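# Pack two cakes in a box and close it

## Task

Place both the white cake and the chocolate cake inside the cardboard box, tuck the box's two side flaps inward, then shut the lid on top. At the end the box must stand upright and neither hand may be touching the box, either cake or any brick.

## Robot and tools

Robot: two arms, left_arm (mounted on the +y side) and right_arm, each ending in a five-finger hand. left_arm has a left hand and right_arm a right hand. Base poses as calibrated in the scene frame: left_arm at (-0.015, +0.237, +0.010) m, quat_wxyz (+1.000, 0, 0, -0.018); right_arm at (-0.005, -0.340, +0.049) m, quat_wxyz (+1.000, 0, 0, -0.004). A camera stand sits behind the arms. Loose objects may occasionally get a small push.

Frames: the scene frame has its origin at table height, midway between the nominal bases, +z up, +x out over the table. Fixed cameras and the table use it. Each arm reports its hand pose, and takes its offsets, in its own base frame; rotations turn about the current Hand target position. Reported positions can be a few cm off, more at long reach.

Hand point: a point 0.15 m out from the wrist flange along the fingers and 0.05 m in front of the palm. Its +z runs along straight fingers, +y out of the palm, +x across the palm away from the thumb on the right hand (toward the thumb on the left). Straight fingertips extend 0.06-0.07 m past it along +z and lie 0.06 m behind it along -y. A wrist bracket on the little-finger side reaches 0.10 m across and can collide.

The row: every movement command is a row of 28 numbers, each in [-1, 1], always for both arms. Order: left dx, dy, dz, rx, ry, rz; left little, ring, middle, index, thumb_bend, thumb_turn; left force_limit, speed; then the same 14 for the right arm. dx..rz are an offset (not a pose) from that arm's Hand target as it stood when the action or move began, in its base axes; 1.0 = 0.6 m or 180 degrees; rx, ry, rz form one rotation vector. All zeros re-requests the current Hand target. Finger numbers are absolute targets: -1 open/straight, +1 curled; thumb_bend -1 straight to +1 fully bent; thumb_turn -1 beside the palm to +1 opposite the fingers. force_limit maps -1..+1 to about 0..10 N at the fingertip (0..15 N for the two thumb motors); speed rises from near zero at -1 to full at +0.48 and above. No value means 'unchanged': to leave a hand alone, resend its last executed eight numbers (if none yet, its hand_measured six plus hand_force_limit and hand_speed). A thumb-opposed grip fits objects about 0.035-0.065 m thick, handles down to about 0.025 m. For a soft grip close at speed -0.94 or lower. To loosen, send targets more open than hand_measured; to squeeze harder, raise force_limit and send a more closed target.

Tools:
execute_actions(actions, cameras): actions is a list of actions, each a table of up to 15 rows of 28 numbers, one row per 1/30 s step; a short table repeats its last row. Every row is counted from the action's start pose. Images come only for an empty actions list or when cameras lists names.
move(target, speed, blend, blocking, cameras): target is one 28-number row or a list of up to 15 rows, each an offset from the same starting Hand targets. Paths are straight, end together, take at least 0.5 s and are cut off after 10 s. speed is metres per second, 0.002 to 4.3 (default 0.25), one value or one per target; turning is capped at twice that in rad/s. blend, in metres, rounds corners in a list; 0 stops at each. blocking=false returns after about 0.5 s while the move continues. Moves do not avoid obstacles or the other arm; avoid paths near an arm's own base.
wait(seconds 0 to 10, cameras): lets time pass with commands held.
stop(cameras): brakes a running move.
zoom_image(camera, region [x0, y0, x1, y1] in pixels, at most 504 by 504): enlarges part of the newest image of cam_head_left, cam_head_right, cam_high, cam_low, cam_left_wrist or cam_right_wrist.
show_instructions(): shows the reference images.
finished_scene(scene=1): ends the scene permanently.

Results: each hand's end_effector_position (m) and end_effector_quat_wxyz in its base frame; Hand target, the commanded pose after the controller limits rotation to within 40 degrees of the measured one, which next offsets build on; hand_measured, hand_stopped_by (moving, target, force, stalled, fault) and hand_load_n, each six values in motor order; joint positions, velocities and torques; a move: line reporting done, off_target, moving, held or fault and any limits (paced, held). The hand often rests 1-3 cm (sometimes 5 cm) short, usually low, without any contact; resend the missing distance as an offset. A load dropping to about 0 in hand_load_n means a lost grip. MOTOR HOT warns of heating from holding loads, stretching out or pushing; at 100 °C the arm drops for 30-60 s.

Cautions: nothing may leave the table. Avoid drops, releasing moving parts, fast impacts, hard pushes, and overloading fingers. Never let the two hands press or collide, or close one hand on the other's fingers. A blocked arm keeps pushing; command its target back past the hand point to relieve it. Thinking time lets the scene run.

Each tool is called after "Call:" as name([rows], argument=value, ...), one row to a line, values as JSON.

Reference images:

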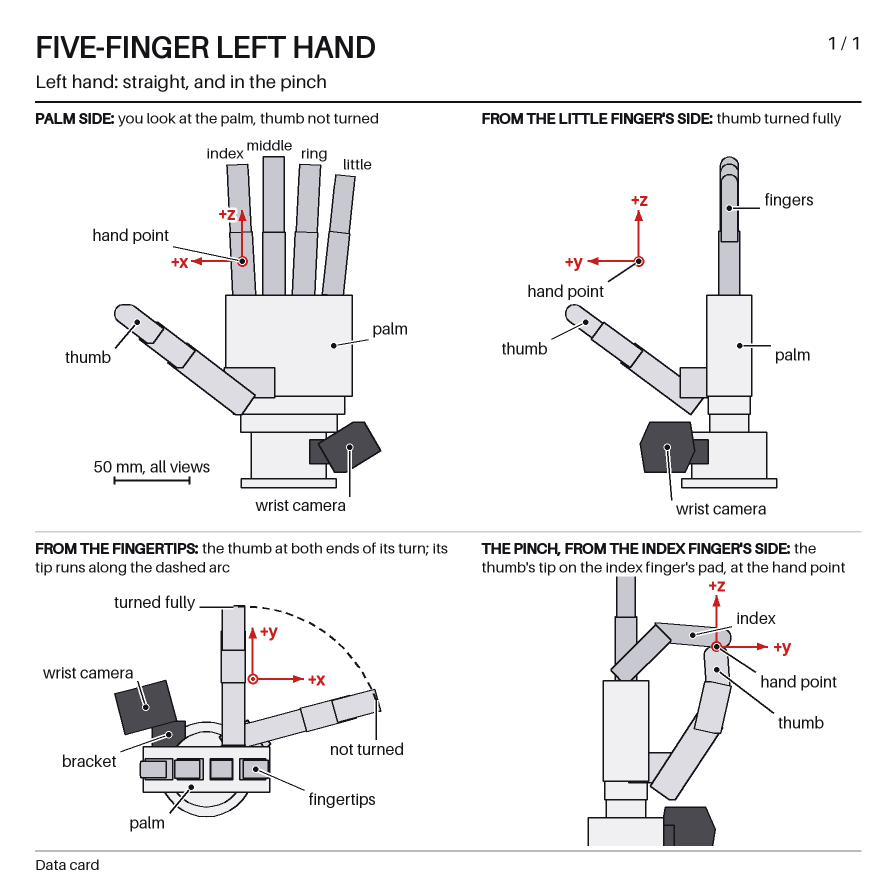

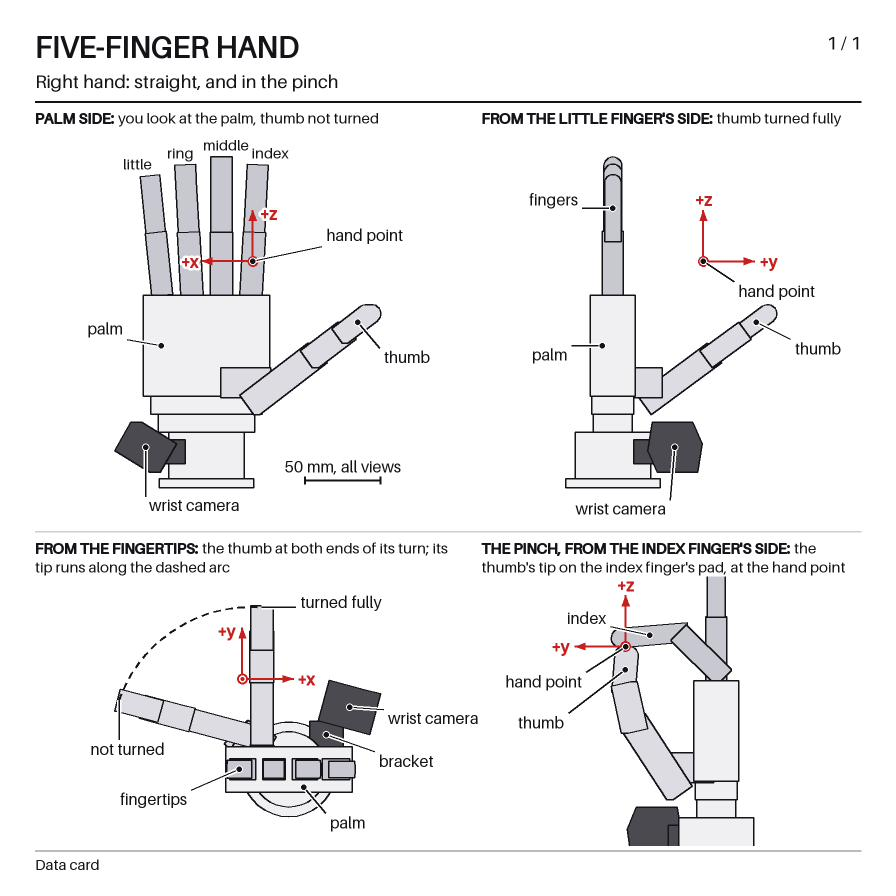

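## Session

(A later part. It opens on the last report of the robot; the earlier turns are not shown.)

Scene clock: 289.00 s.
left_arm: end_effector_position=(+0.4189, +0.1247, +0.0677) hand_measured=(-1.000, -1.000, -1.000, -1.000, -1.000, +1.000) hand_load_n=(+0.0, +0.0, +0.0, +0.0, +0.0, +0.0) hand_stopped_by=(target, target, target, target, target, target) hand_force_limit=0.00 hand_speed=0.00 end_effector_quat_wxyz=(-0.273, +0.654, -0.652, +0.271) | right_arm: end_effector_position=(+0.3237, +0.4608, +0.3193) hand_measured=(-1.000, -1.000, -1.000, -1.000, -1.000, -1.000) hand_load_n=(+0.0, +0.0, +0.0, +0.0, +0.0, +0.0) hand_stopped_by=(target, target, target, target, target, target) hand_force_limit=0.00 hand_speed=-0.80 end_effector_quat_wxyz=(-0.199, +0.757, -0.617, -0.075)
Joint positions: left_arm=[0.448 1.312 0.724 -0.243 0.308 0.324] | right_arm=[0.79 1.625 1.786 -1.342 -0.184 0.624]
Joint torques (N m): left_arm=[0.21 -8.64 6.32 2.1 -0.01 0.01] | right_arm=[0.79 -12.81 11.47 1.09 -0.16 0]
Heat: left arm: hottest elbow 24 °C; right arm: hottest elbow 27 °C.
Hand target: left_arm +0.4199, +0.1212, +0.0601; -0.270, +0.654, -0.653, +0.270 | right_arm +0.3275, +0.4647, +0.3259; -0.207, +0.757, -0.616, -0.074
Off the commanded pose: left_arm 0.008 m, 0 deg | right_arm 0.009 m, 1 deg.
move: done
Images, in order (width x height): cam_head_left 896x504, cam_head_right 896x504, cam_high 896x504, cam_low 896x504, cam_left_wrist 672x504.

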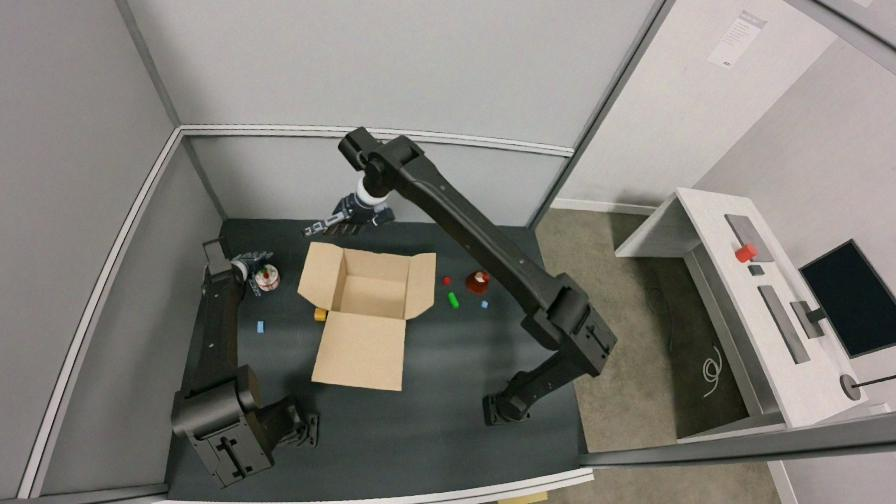

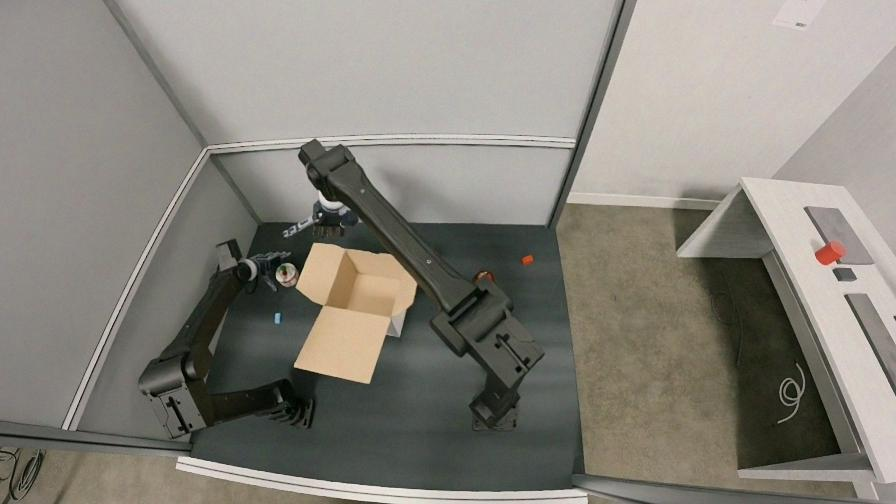

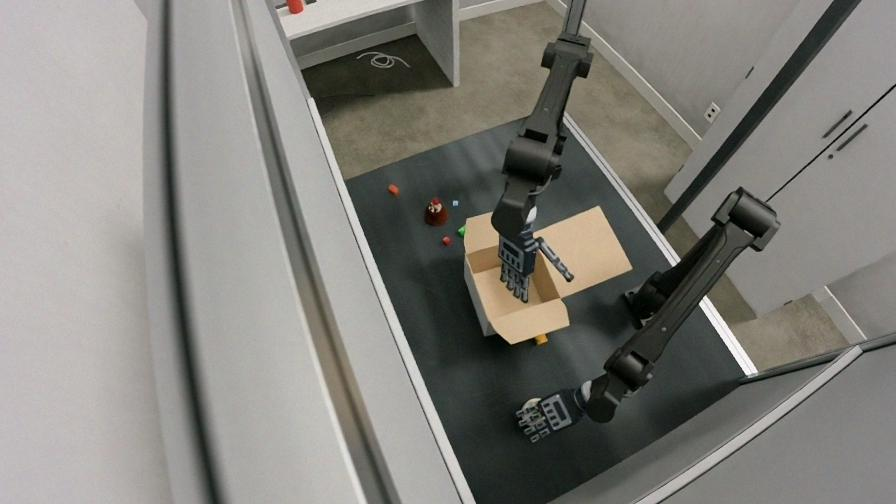

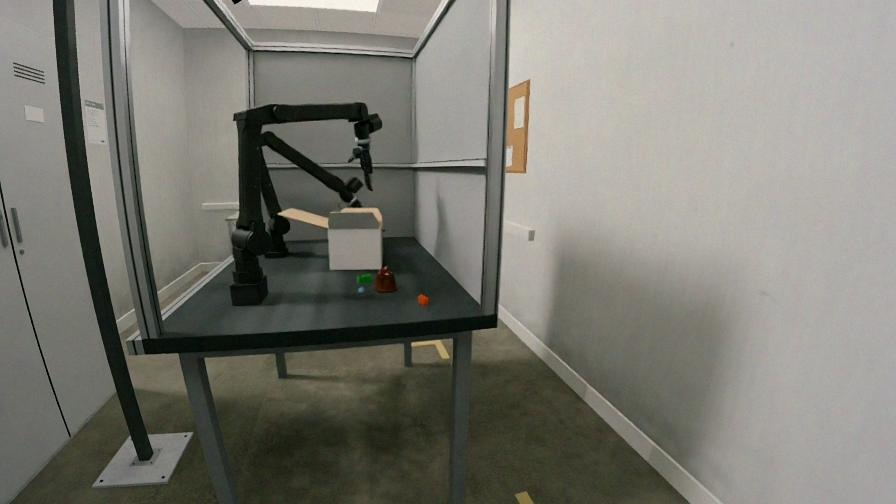

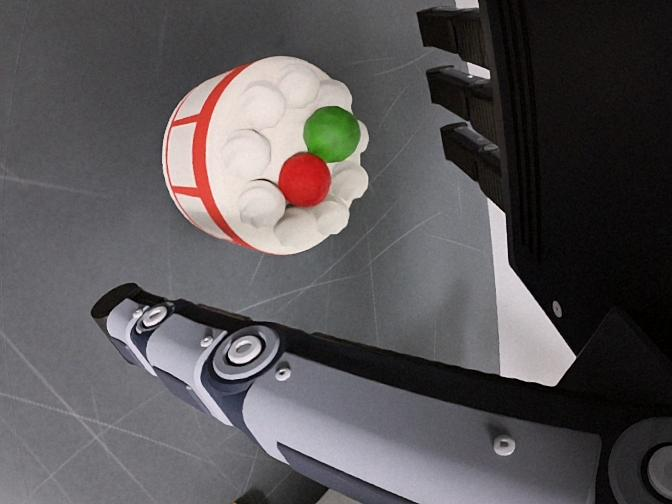

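Call:
move(target=[0.0,0.008,-0.067,0,0,0,-1,-1,-1,-1,-1,1,0,0, 0,0,0,0,0,0,-1,-1,-1,-1,-1,-1,0,-0.8], speed=0.06, cameras=["cam_head_left","cam_left_wrist"])

Call:
zoom_image(camera="cam_head_left", region=[200, 210, 320, 330])

Scene clock: 300.03 s.
left_arm: end_effector_position=(+0.4215, +0.1254, +0.0279) hand_measured=(-1.000, -1.000, -1.000, -1.000, -1.000, +1.000) hand_load_n=(+0.0, +0.0, +0.0, +0.0, +0.0, +0.0) hand_stopped_by=(target, target, target, target, target, target) hand_force_limit=0.00 hand_speed=0.00 end_effector_quat_wxyz=(-0.272, +0.654, -0.652, +0.272) | right_arm: end_effector_position=(+0.3237, +0.4608, +0.3193) hand_measured=(-1.000, -1.000, -1.000, -1.000, -1.000, -1.000) hand_load_n=(+0.0, +0.0, +0.0, +0.0, +0.0, +0.0) hand_stopped_by=(target, target, target, target, target, target) hand_force_limit=0.00 hand_speed=-0.80 end_effector_quat_wxyz=(-0.199, +0.757, -0.617, -0.075)
Joint positions: left_arm=[0.448 1.402 0.679 -0.109 0.311 0.324] | right_arm=[0.79 1.625 1.786 -1.342 -0.184 0.624]
Joint torques (N m): left_arm=[-0.26 -9.17 5.76 1.8 0.21 0.14] | right_arm=[0.91 -12.75 11.52 1.1 -0.17 -0.02]
Heat: left arm: hottest elbow 24 °C; right arm: hottest elbow 28 °C.
Hand target: left_arm +0.4200, +0.1260, +0.0200; -0.270, +0.654, -0.653, +0.271 | right_arm +0.3275, +0.4647, +0.3259; -0.207, +0.757, -0.616, -0.074
Off the commanded pose: left_arm 0.008 m, 0 deg | right_arm 0.009 m, 1 deg.
move: done
Images, in order (width x height): cam_head_left 896x504, cam_left_wrist 672x504.

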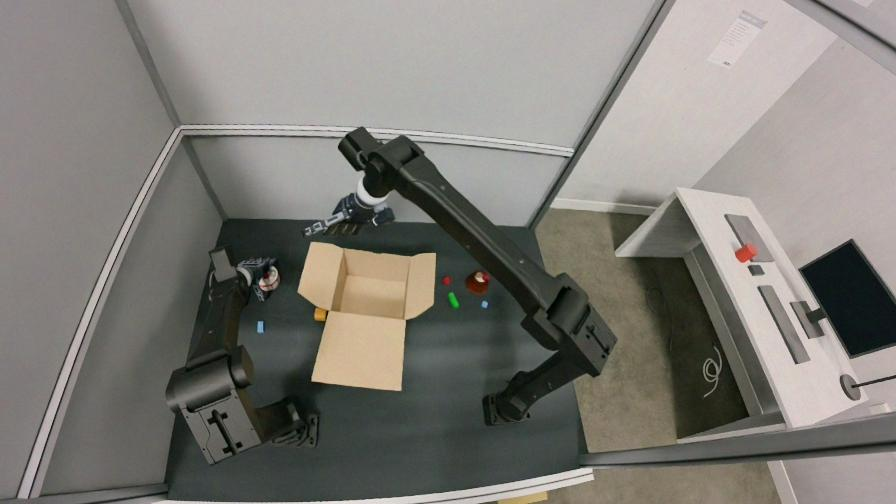

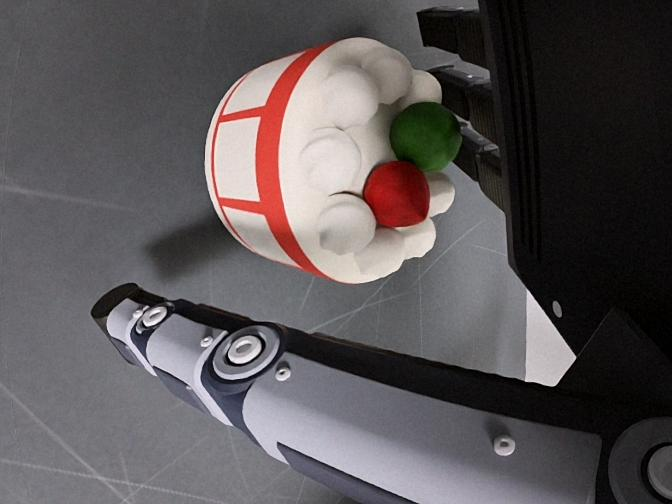

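Scaled by 4.200.

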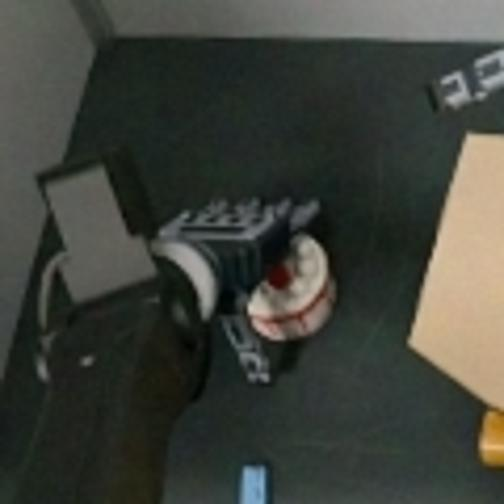

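Call:
zoom_image(camera="cam_head_left", region=[240, 250, 290, 310])

Call:
zoom_image(camera="cam_left_wrist", region=[180, 0, 520, 300])

Scaled by 8.400.

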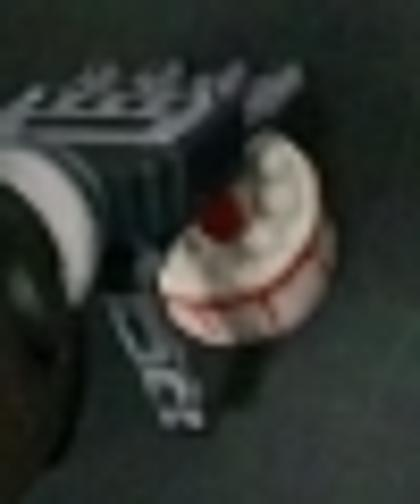

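Scaled by 1.482 from the camera's 672x504 image, which has a finer 960x720 frame.

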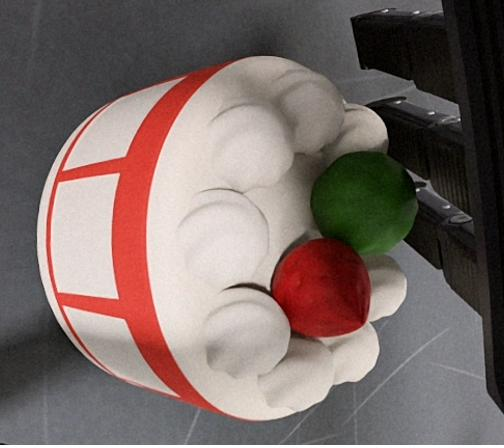

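Call:
move(target=[0.02,0.006,0,0,0,0,-1,-1,-1,-1,-1,1,0,0, 0,0,0,0,0,0,-1,-1,-1,-1,-1,-1,0,-0.8], speed=0.05, cameras=["cam_head_left","cam_left_wrist"])

Call:
zoom_image(camera="cam_head_left", region=[240, 250, 290, 310])

Scene clock: 336.90 s.
left_arm: end_effector_position=(+0.4210, +0.1252, +0.0204) hand_measured=(-1.000, -1.000, -1.000, -1.000, -1.000, +1.000) hand_load_n=(+0.0, +0.0, +0.0, +0.0, +0.0, +0.0) hand_stopped_by=(target, target, target, target, target, target) hand_force_limit=0.00 hand_speed=0.00 end_effector_quat_wxyz=(-0.266, +0.656, -0.653, +0.270) | right_arm: end_effector_position=(+0.3237, +0.4608, +0.3193) hand_measured=(-1.000, -1.000, -1.000, -1.000, -1.000, -1.000) hand_load_n=(+0.0, +0.0, +0.0, +0.0, +0.0, +0.0) hand_stopped_by=(target, target, target, target, target, target) hand_force_limit=0.00 hand_speed=-0.80 end_effector_quat_wxyz=(-0.199, +0.757, -0.617, -0.075)
Joint positions: left_arm=[0.448 1.423 0.679 -0.102 0.311 0.324] | right_arm=[0.79 1.625 1.786 -1.342 -0.184 0.624]
Joint torques (N m): left_arm=[0.15 -8.64 7.75 1.73 0.04 0.07] | right_arm=[0.79 -12.92 11.45 1.1 -0.18 -0.03]
Heat: left arm: hottest elbow 23 °C; right arm: hottest elbow 28 °C.
Hand target: left_arm +0.4320, +0.1297, +0.0200; -0.270, +0.654, -0.653, +0.270 | right_arm +0.3275, +0.4647, +0.3259; -0.207, +0.757, -0.616, -0.074
Off the commanded pose: left_arm 0.012 m, 0 deg | right_arm 0.009 m, 1 deg.
move: off_target (left_arm)
Images, in order (width x height): cam_head_left 896x504, cam_left_wrist 672x504.

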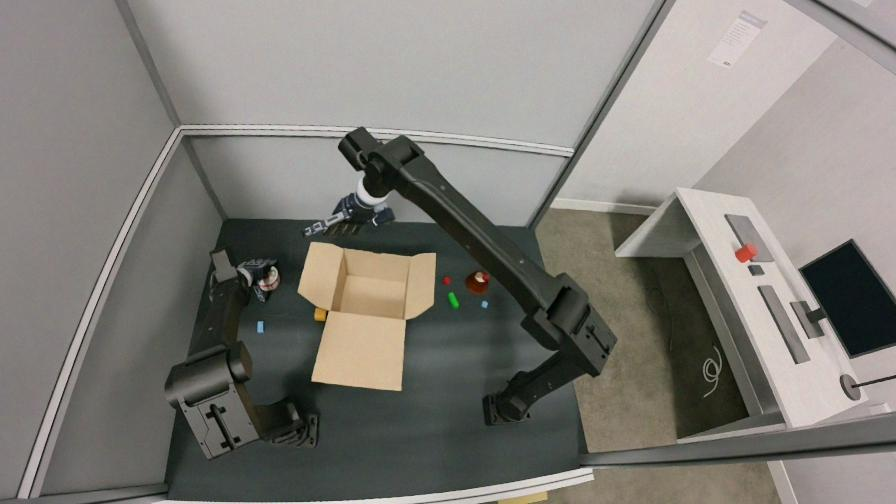

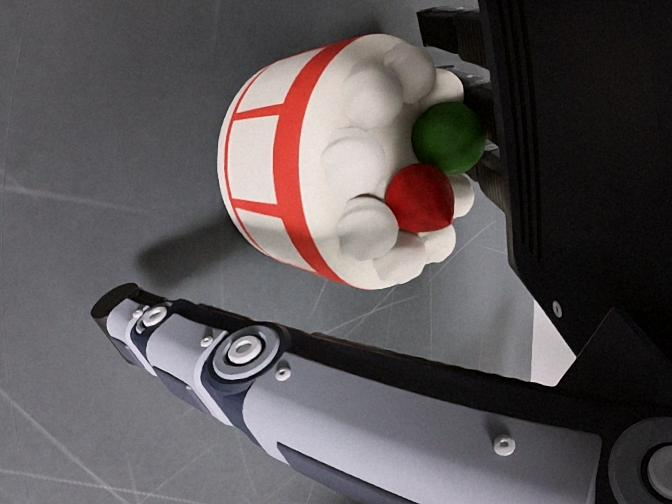

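Scaled by 8.400.

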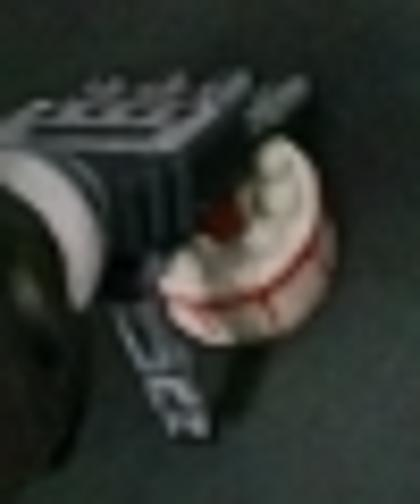

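Call:
move(target=[0.02,0.0,0.015,0,0,0,-1,-1,-1,-1,-1,1,0,0, 0,0,0,0,0,0,-1,-1,-1,-1,-1,-1,0,-0.8], speed=0.05, cameras=["cam_left_wrist"])

Scene clock: 341.90 s.
left_arm: end_effector_position=(+0.4272, +0.1280, +0.0215) hand_measured=(-1.000, -1.000, -1.000, -1.000, -1.000, +1.000) hand_load_n=(+0.0, +0.0, +0.0, +0.0, +0.0, +0.0) hand_stopped_by=(target, target, target, target, target, target) hand_force_limit=0.00 hand_speed=0.00 end_effector_quat_wxyz=(-0.267, +0.656, -0.653, +0.267) | right_arm: end_effector_position=(+0.3237, +0.4608, +0.3193) hand_measured=(-1.000, -1.000, -1.000, -1.000, -1.000, -1.000) hand_load_n=(+0.0, +0.0, +0.0, +0.0, +0.0, +0.0) hand_stopped_by=(target, target, target, target, target, target) hand_force_limit=0.00 hand_speed=-0.80 end_effector_quat_wxyz=(-0.199, +0.757, -0.617, -0.075)
Joint positions: left_arm=[0.445 1.436 0.698 -0.108 0.304 0.324] | right_arm=[0.79 1.625 1.786 -1.342 -0.184 0.624]
Joint torques (N m): left_arm=[-0.26 -9.23 9.09 1.17 0.02 -0.03] | right_arm=[0.79 -12.92 11.4 1.09 -0.16 -0.02]
Heat: left arm: hottest elbow 23 °C; right arm: hottest elbow 28 °C.
Hand target: left_arm +0.4440, +0.1295, +0.0290; -0.270, +0.654, -0.653, +0.271 | right_arm +0.3275, +0.4647, +0.3259; -0.207, +0.757, -0.616, -0.074
Off the commanded pose: left_arm 0.019 m, 1 deg | right_arm 0.009 m, 1 deg.
move: off_target (left_arm)
Images, in order (width x height): cam_left_wrist 672x504.

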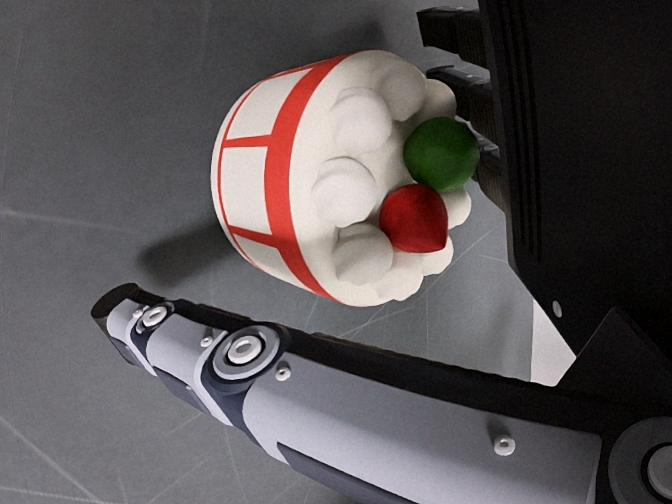

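Call:
move(target=[-0.015,0.0,-0.005,0,0,0,-1,0.05,0.05,0.05,-1,1,-0.4,-0.85, 0,0,0,0,0,0,-1,-1,-1,-1,-1,-1,0,-0.8], speed=0.05, cameras=["cam_left_wrist","cam_head_left"])

Scene clock: 350.13 s.
left_arm: end_effector_position=(+0.4272, +0.1271, +0.0215) hand_measured=(-1.000, -0.030, -0.238, -0.224, -1.000, +1.000) hand_load_n=(-0.5, +5.0, +2.5, +3.0, +1.5, +2.5) hand_stopped_by=(target, force, force, force, target, target) hand_force_limit=-0.40 hand_speed=-0.85 end_effector_quat_wxyz=(-0.266, +0.656, -0.654, +0.269) | right_arm: end_effector_position=(+0.3237, +0.4608, +0.3193) hand_measured=(-1.000, -1.000, -1.000, -1.000, -1.000, -1.000) hand_load_n=(+0.0, +0.0, +0.0, +0.0, +0.0, +0.0) hand_stopped_by=(target, target, target, target, target, target) hand_force_limit=0.00 hand_speed=-0.80 end_effector_quat_wxyz=(-0.199, +0.757, -0.617, -0.075)
Joint positions: left_arm=[0.445 1.437 0.698 -0.108 0.308 0.324] | right_arm=[0.79 1.625 1.786 -1.342 -0.184 0.624]
Joint torques (N m): left_arm=[-0.38 -10.29 7.57 1.21 0.1 0.02] | right_arm=[0.91 -12.92 11.45 1.09 -0.18 -0.03]
Heat: left arm: hottest elbow 24 °C; right arm: hottest elbow 28 °C.
Hand target: left_arm +0.4350, +0.1295, +0.0259; -0.270, +0.654, -0.653, +0.271 | right_arm +0.3275, +0.4647, +0.3259; -0.207, +0.757, -0.616, -0.074
Off the commanded pose: left_arm 0.009 m, 1 deg | right_arm 0.009 m, 1 deg.
move: done
Images, in order (width x height): cam_head_left 896x504, cam_left_wrist 672x504.

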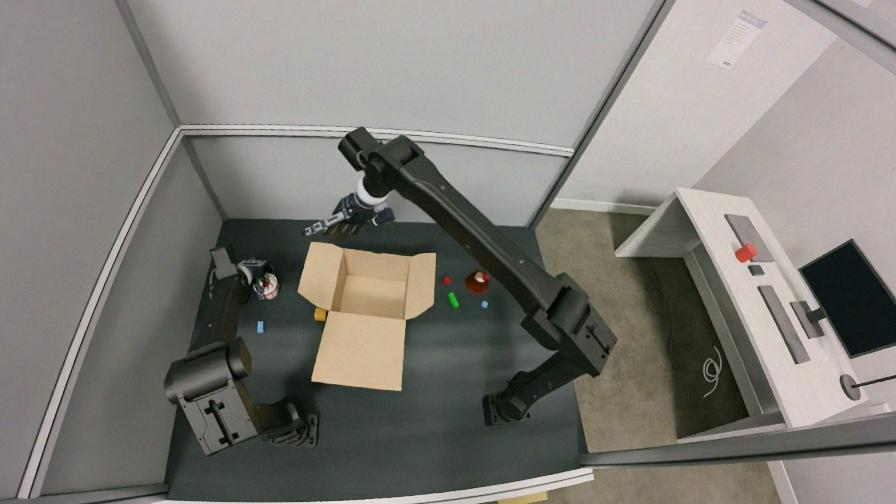

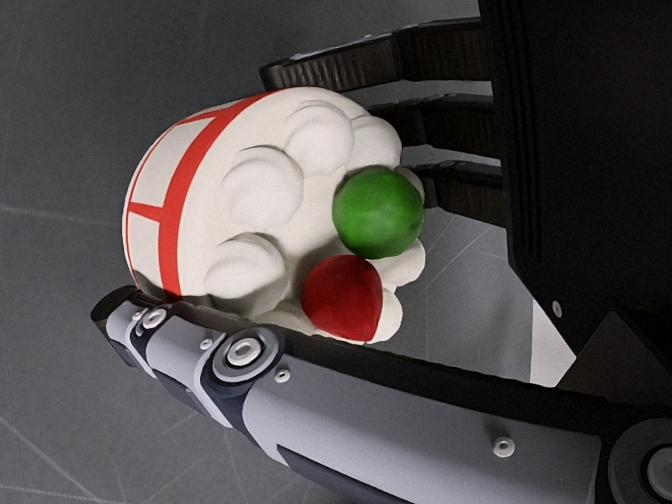

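Call:
move(target=[-0.005,0.0,0.0,0,0,0,-1,0.05,0.1,0.1,-1,1,-0.2,-0.85, 0,0,0,0,0,0,-1,-1,-1,-1,-1,-1,0,-0.8], speed=0.05, cameras=[])

Call:
move(target=[0.0,0.0,0.1,0,0,0,-1,0.05,0.1,0.1,-1,1,-0.2,-0.85, 0,0,0,0,0,0,-1,-1,-1,-1,-1,-1,0,-0.8], speed=0.08, cameras=["cam_left_wrist","cam_head_left"])

Scene clock: 361.03 s.
left_arm: end_effector_position=(+0.4272, +0.1271, +0.0215) hand_measured=(-1.000, -0.030, -0.226, -0.212, -1.000, +1.000) hand_load_n=(+0.0, +4.0, +5.5, +5.0, +2.0, +2.5) hand_stopped_by=(target, force, force, force, target, target) hand_force_limit=-0.20 hand_speed=-0.85 end_effector_quat_wxyz=(-0.266, +0.656, -0.654, +0.269) | right_arm: end_effector_position=(+0.3237, +0.4608, +0.3193) hand_measured=(-1.000, -1.000, -1.000, -1.000, -1.000, -1.000) hand_load_n=(+0.0, +0.0, +0.0, +0.0, +0.0, +0.0) hand_stopped_by=(target, target, target, target, target, target) hand_force_limit=0.00 hand_speed=-0.80 end_effector_quat_wxyz=(-0.199, +0.757, -0.617, -0.075)
Joint positions: left_arm=[0.445 1.437 0.698 -0.108 0.308 0.324] | right_arm=[0.79 1.625 1.786 -1.342 -0.184 0.624]
Joint torques (N m): left_arm=[0.38 -11.63 6.98 1.35 0.16 0.12] | right_arm=[0.73 -13.04 11.49 1.11 -0.19 -0.03]
Heat: left arm: hottest elbow 24 °C; right arm: hottest elbow 28 °C.
Hand target: left_arm +0.4320, +0.1295, +0.0259; -0.270, +0.654, -0.653, +0.271 | right_arm +0.3275, +0.4647, +0.3259; -0.207, +0.757, -0.616, -0.074
Off the commanded pose: left_arm 0.007 m, 1 deg | right_arm 0.009 m, 1 deg.
move: done
No camera images: "cameras" was empty.

Scene clock: 362.43 s.
left_arm: end_effector_position=(+0.4137, +0.1206, +0.0617) hand_measured=(-1.000, -0.030, -0.226, -0.212, -1.000, +1.000) hand_load_n=(+0.0, +4.0, +5.5, +5.5, +1.5, +2.5) hand_stopped_by=(target, force, force, force, target, target) hand_force_limit=-0.20 hand_speed=-0.85 end_effector_quat_wxyz=(-0.248, +0.663, -0.656, +0.263) | right_arm: end_effector_position=(+0.3237, +0.4608, +0.3193) hand_measured=(-1.000, -1.000, -1.000, -1.000, -1.000, -1.000) hand_load_n=(+0.0, +0.0, +0.0, +0.0, +0.0, +0.0) hand_stopped_by=(target, target, target, target, target, target) hand_force_limit=0.00 hand_speed=-0.80 end_effector_quat_wxyz=(-0.199, +0.757, -0.617, -0.075)
Joint positions: left_arm=[0.445 1.331 0.742 -0.299 0.308 0.324] | right_arm=[0.79 1.625 1.786 -1.342 -0.184 0.624]
Joint torques (N m): left_arm=[0.09 -11.46 9.98 0.92 0.17 0.08] | right_arm=[0.85 -12.81 11.45 1.14 -0.17 -0.03]
Heat: left arm: hottest elbow 24 °C; right arm: hottest elbow 28 °C.
Hand target: left_arm +0.4320, +0.1295, +0.0859; -0.270, +0.654, -0.653, +0.271 | right_arm +0.3275, +0.4647, +0.3259; -0.207, +0.757, -0.616, -0.074
Off the commanded pose: left_arm 0.032 m, 3 deg | right_arm 0.009 m, 1 deg.
move: off_target (left_arm)
Images, in order (width x height): cam_head_left 896x504, cam_left_wrist 672x504.

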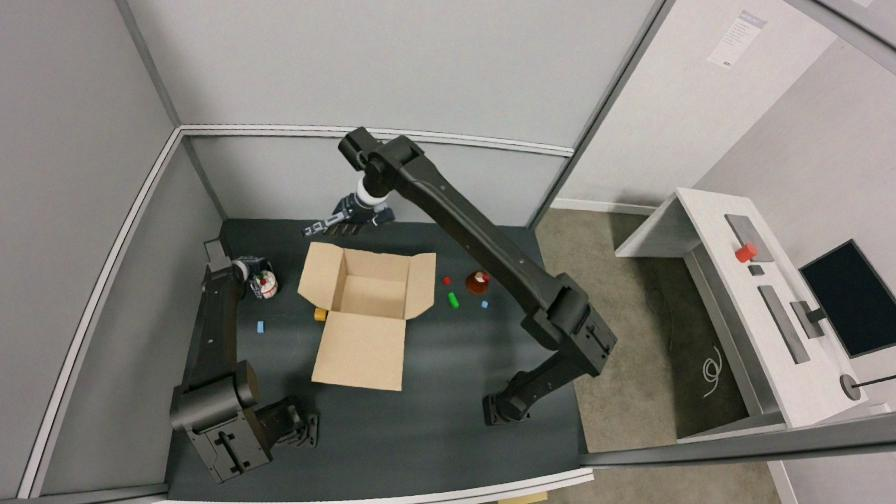

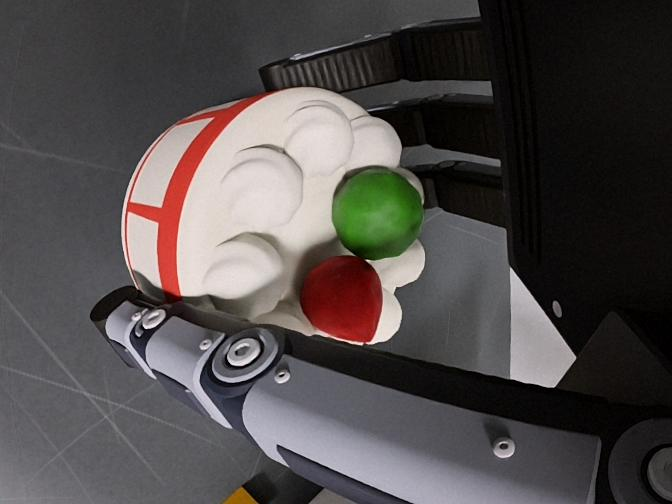

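Call:
move(target=[-0.05,0.0,0.38,0,0,0,-1,0.05,0.1,0.1,-1,1,-0.2,-0.85, 0.02,-0.641,-0.077,-0.0947,-0.1854,-0.1095,-1,-1,-1,-1,-1,1,0,0], speed=0.15, cameras=["all"])

Scene clock: 387.57 s.
left_arm: end_effector_position=(+0.3958, +0.1202, +0.2834) hand_measured=(-1.000, -0.030, -0.226, -0.212, -1.000, +1.000) hand_load_n=(+0.0, +4.0, +5.5, +5.5, +1.5, +2.5) hand_stopped_by=(target, force, force, force, target, target) hand_force_limit=-0.20 hand_speed=-0.85 end_effector_quat_wxyz=(-0.243, +0.664, -0.656, +0.264) | right_arm: end_effector_position=(+0.3375, +0.0821, +0.2759) hand_measured=(-1.000, -1.000, -1.000, -1.000, -1.000, +1.000) hand_load_n=(+0.0, +0.0, +0.0, +0.0, +0.0, +0.0) hand_stopped_by=(target, target, target, target, target, target) hand_force_limit=0.00 hand_speed=0.00 end_effector_quat_wxyz=(-0.263, +0.654, -0.658, +0.263)
Joint positions: left_arm=[0.469 1.128 1.189 -0.964 0.33 0.342] | right_arm=[0.208 0.851 0.988 -0.957 0.146 0.156]
Joint torques (N m): left_arm=[1.14 -9.05 11.79 1.03 0.29 0.21] | right_arm=[0.21 -3.84 9.88 2.43 -0.03 -0.17]
Heat: left arm: hottest elbow 26 °C; right arm: hottest elbow 28 °C.
Hand target: left_arm +0.4020, +0.1295, +0.3140; -0.270, +0.654, -0.653, +0.270 | right_arm +0.3395, +0.0801, +0.2796; -0.271, +0.653, -0.653, +0.271
Off the commanded pose: left_arm 0.032 m, 3 deg | right_arm 0.005 m, 1 deg.
move: off_target (left_arm)

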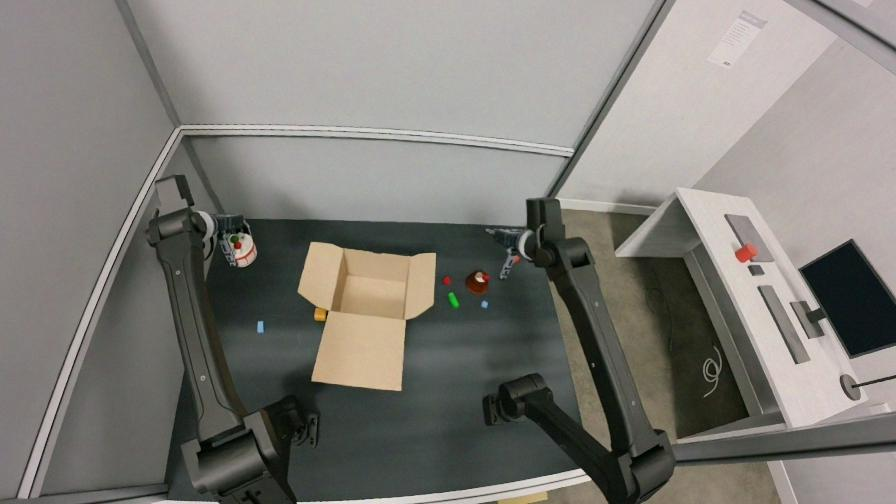

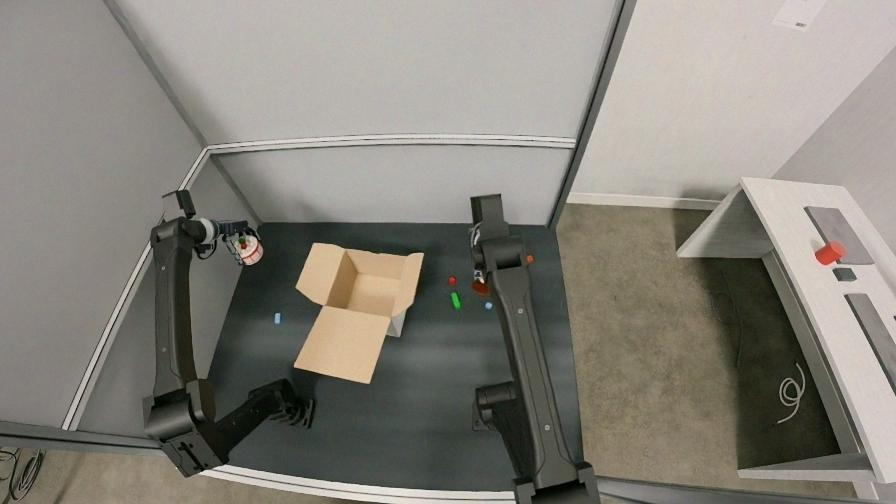

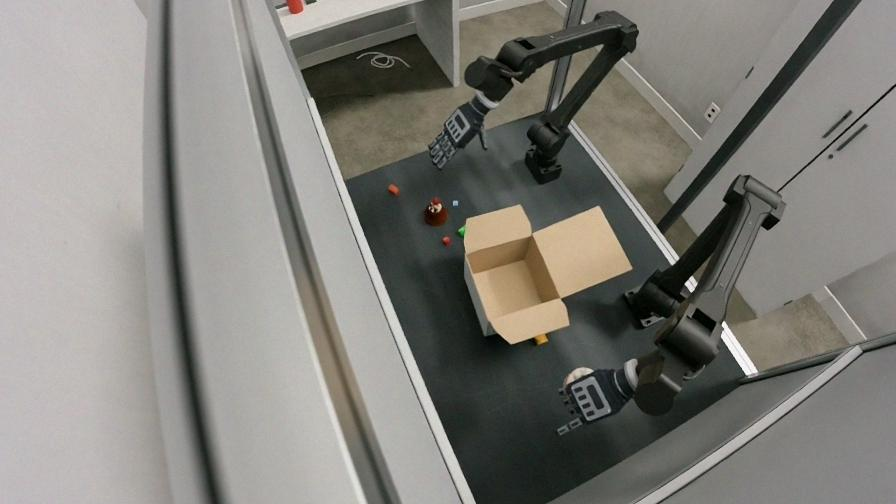

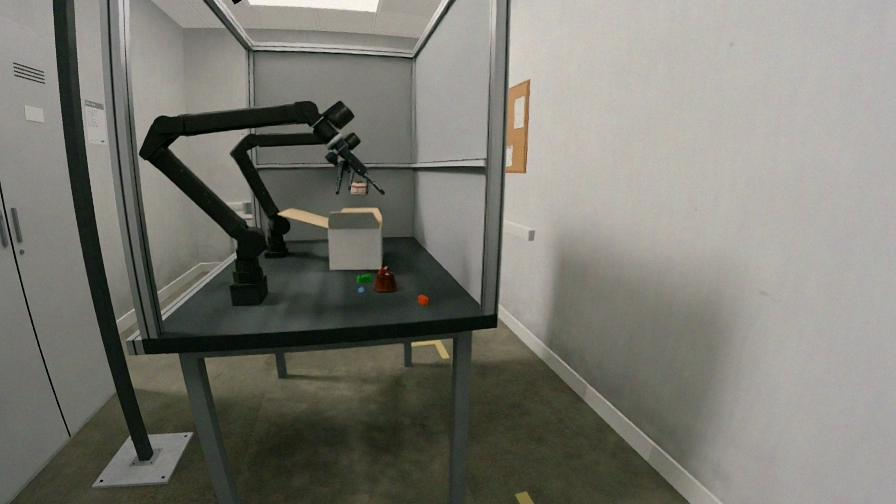

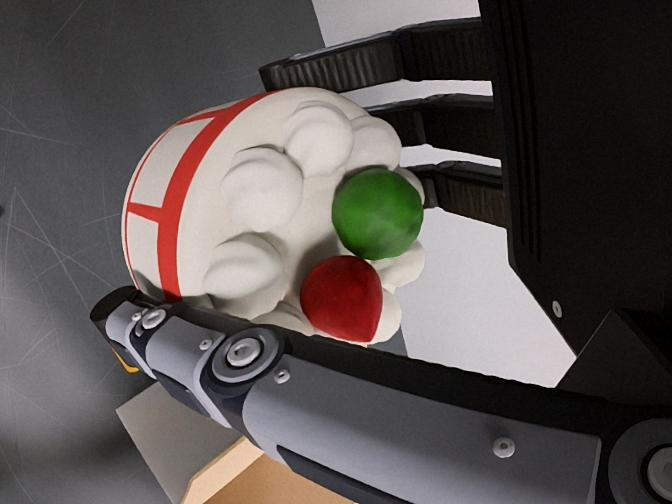

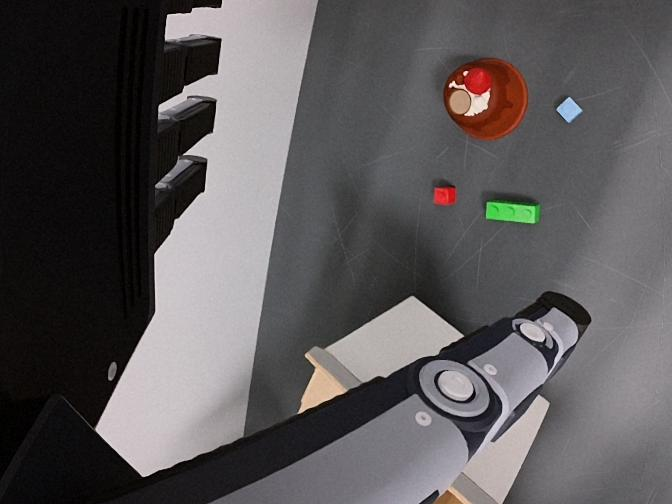

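Call:
zoom_image(camera="cam_head_left", region=[290, 230, 450, 400])

Call:
zoom_image(camera="cam_head_right", region=[280, 230, 440, 400])

Call:
zoom_image(camera="cam_high", region=[400, 160, 660, 380])

Call:
zoom_image(camera="cam_low", region=[220, 170, 480, 320])

Scaled by 2.965.

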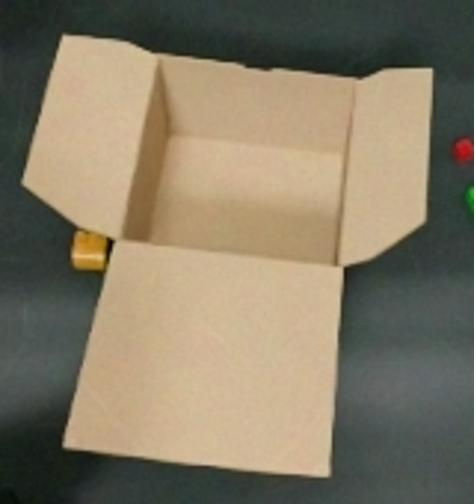

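Scaled by 2.965.

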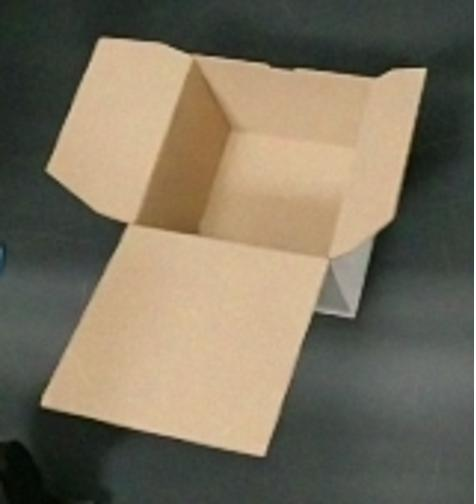

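Scaled by 1.938.

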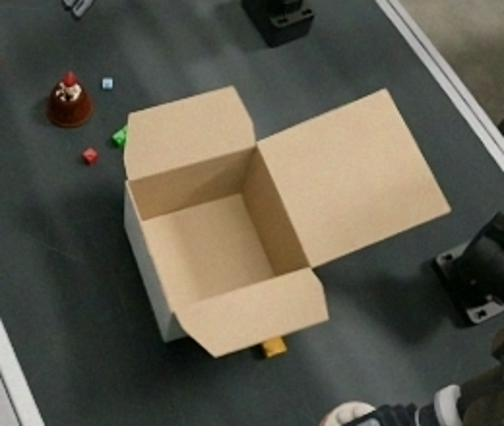

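Scaled by 1.938.

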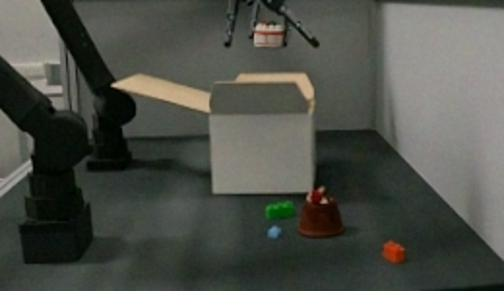

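Call:
move([
  [0.0,0.0,0.09,0,0.022,-0.0333,-0.1,0.05,0.1,0.1,-1,1,-0.2,-0.85, 0,0,0,0,0,0,-1,-1,-1,-1,-1,1,0,0],
  [-0.007,-0.647,0.09,0,0.022,-0.0333,-0.1,0.05,0.1,0.1,-1,1,-0.2,-0.85, 0,0,0,0,0,0,-1,-1,-1,-1,-1,1,0,0],
], speed=0.12, cameras=["all"])

Scene clock: 613.37 s.
left_arm: end_effector_position=(+0.3913, -0.2490, +0.3460) hand_measured=(-0.100, -0.030, -0.226, -0.212, -1.000, +1.000) hand_load_n=(+0.0, +4.0, +5.5, +5.0, +2.0, +2.5) hand_stopped_by=(target, force, force, force, target, target) hand_force_limit=-0.20 hand_speed=-0.85 end_effector_quat_wxyz=(+0.230, -0.627, +0.703, -0.244) | right_arm: end_effector_position=(+0.3375, +0.0821, +0.2758) hand_measured=(-1.000, -1.000, -1.000, -1.000, -1.000, +1.000) hand_load_n=(+0.0, +0.0, +0.0, +0.0, +0.0, +0.0) hand_stopped_by=(target, target, target, target, target, target) hand_force_limit=0.00 hand_speed=0.00 end_effector_quat_wxyz=(-0.263, +0.655, -0.658, +0.263)
Joint positions: left_arm=[-0.589 1.253 1.474 -1.172 -0.31 -0.375] | right_arm=[0.208 0.851 0.988 -0.957 0.145 0.155]
Joint torques (N m): left_arm=[-0.67 -9.47 11.71 0.73 -0.41 -0.04] | right_arm=[0.26 -3.84 9.91 2.48 -0.02 -0.16]
Heat: left arm: hottest elbow 31 °C; right arm: hottest elbow 26 °C.
Hand target: left_arm +0.3978, -0.2585, +0.3681; +0.233, -0.628, +0.695, -0.261 | right_arm +0.3395, +0.0802, +0.2796; -0.271, +0.653, -0.653, +0.271
Off the commanded pose: left_arm 0.025 m, 2 deg | right_arm 0.005 m, 1 deg.
move: off_target (left_arm)

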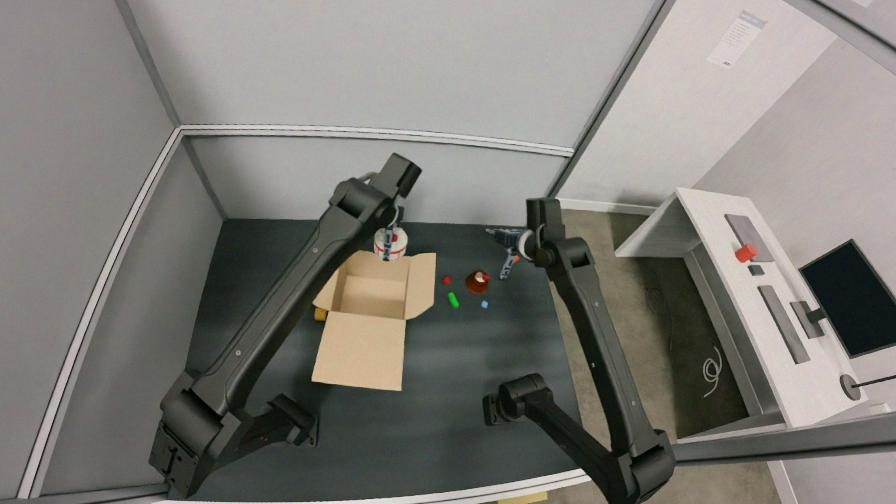

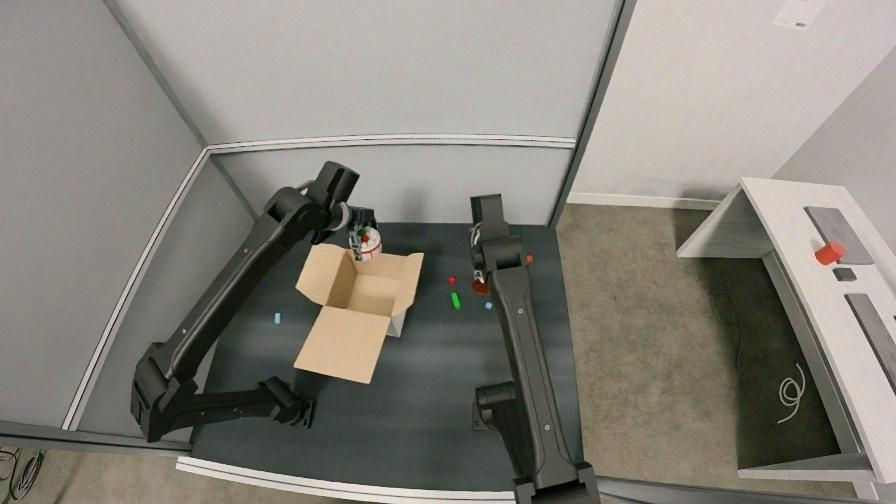

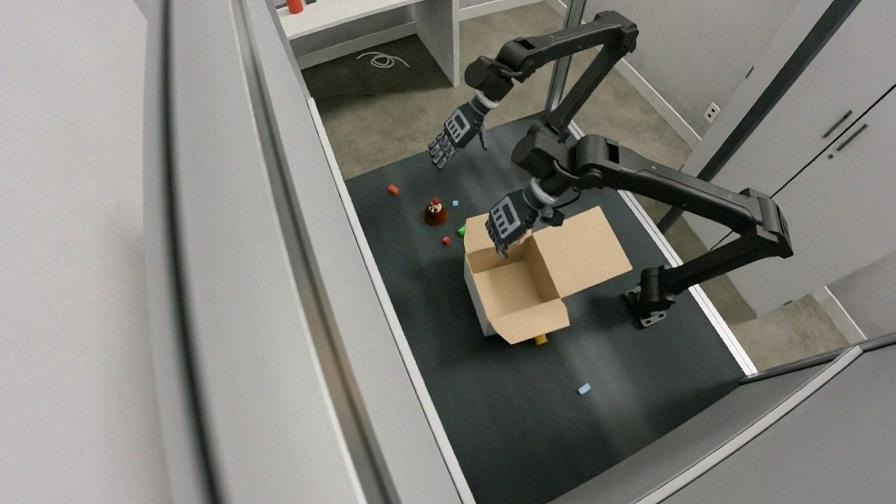

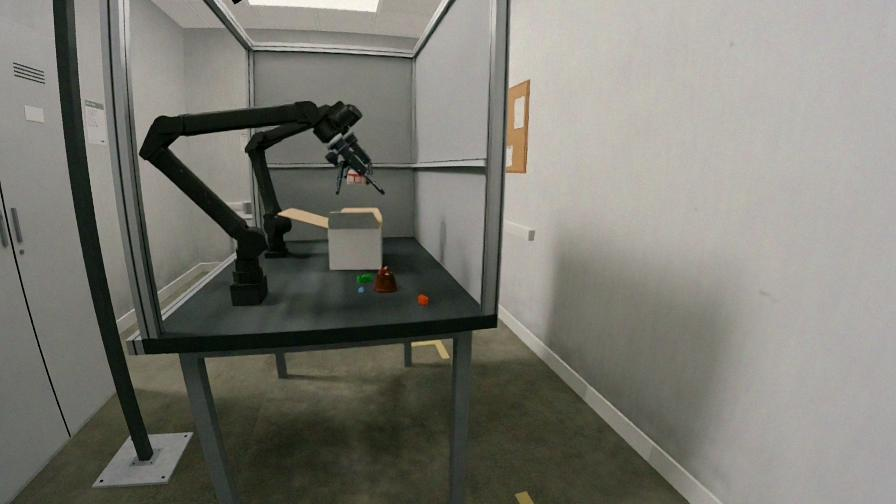

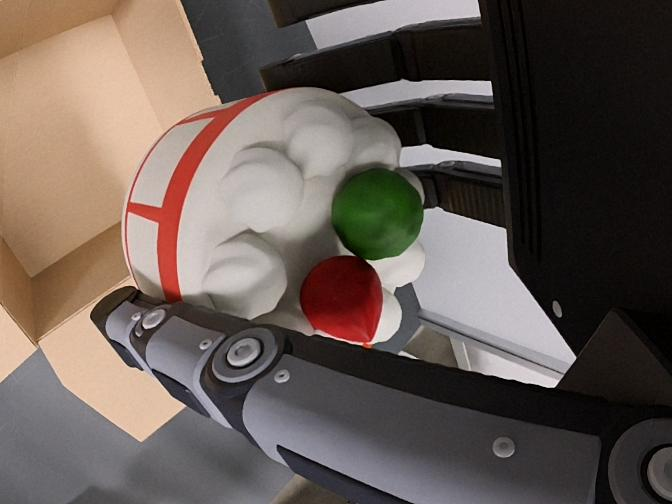

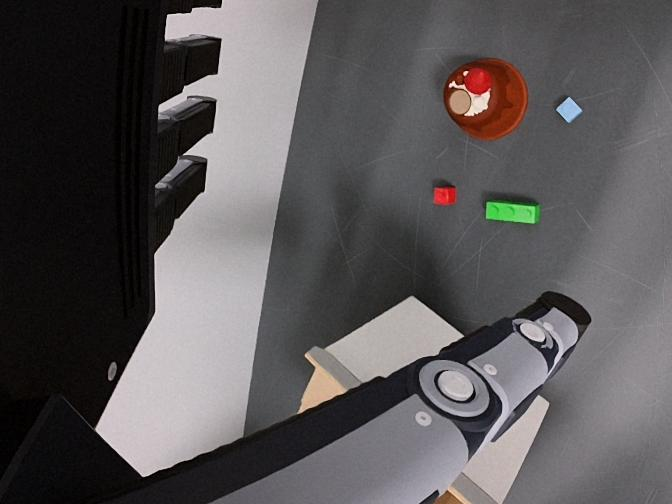

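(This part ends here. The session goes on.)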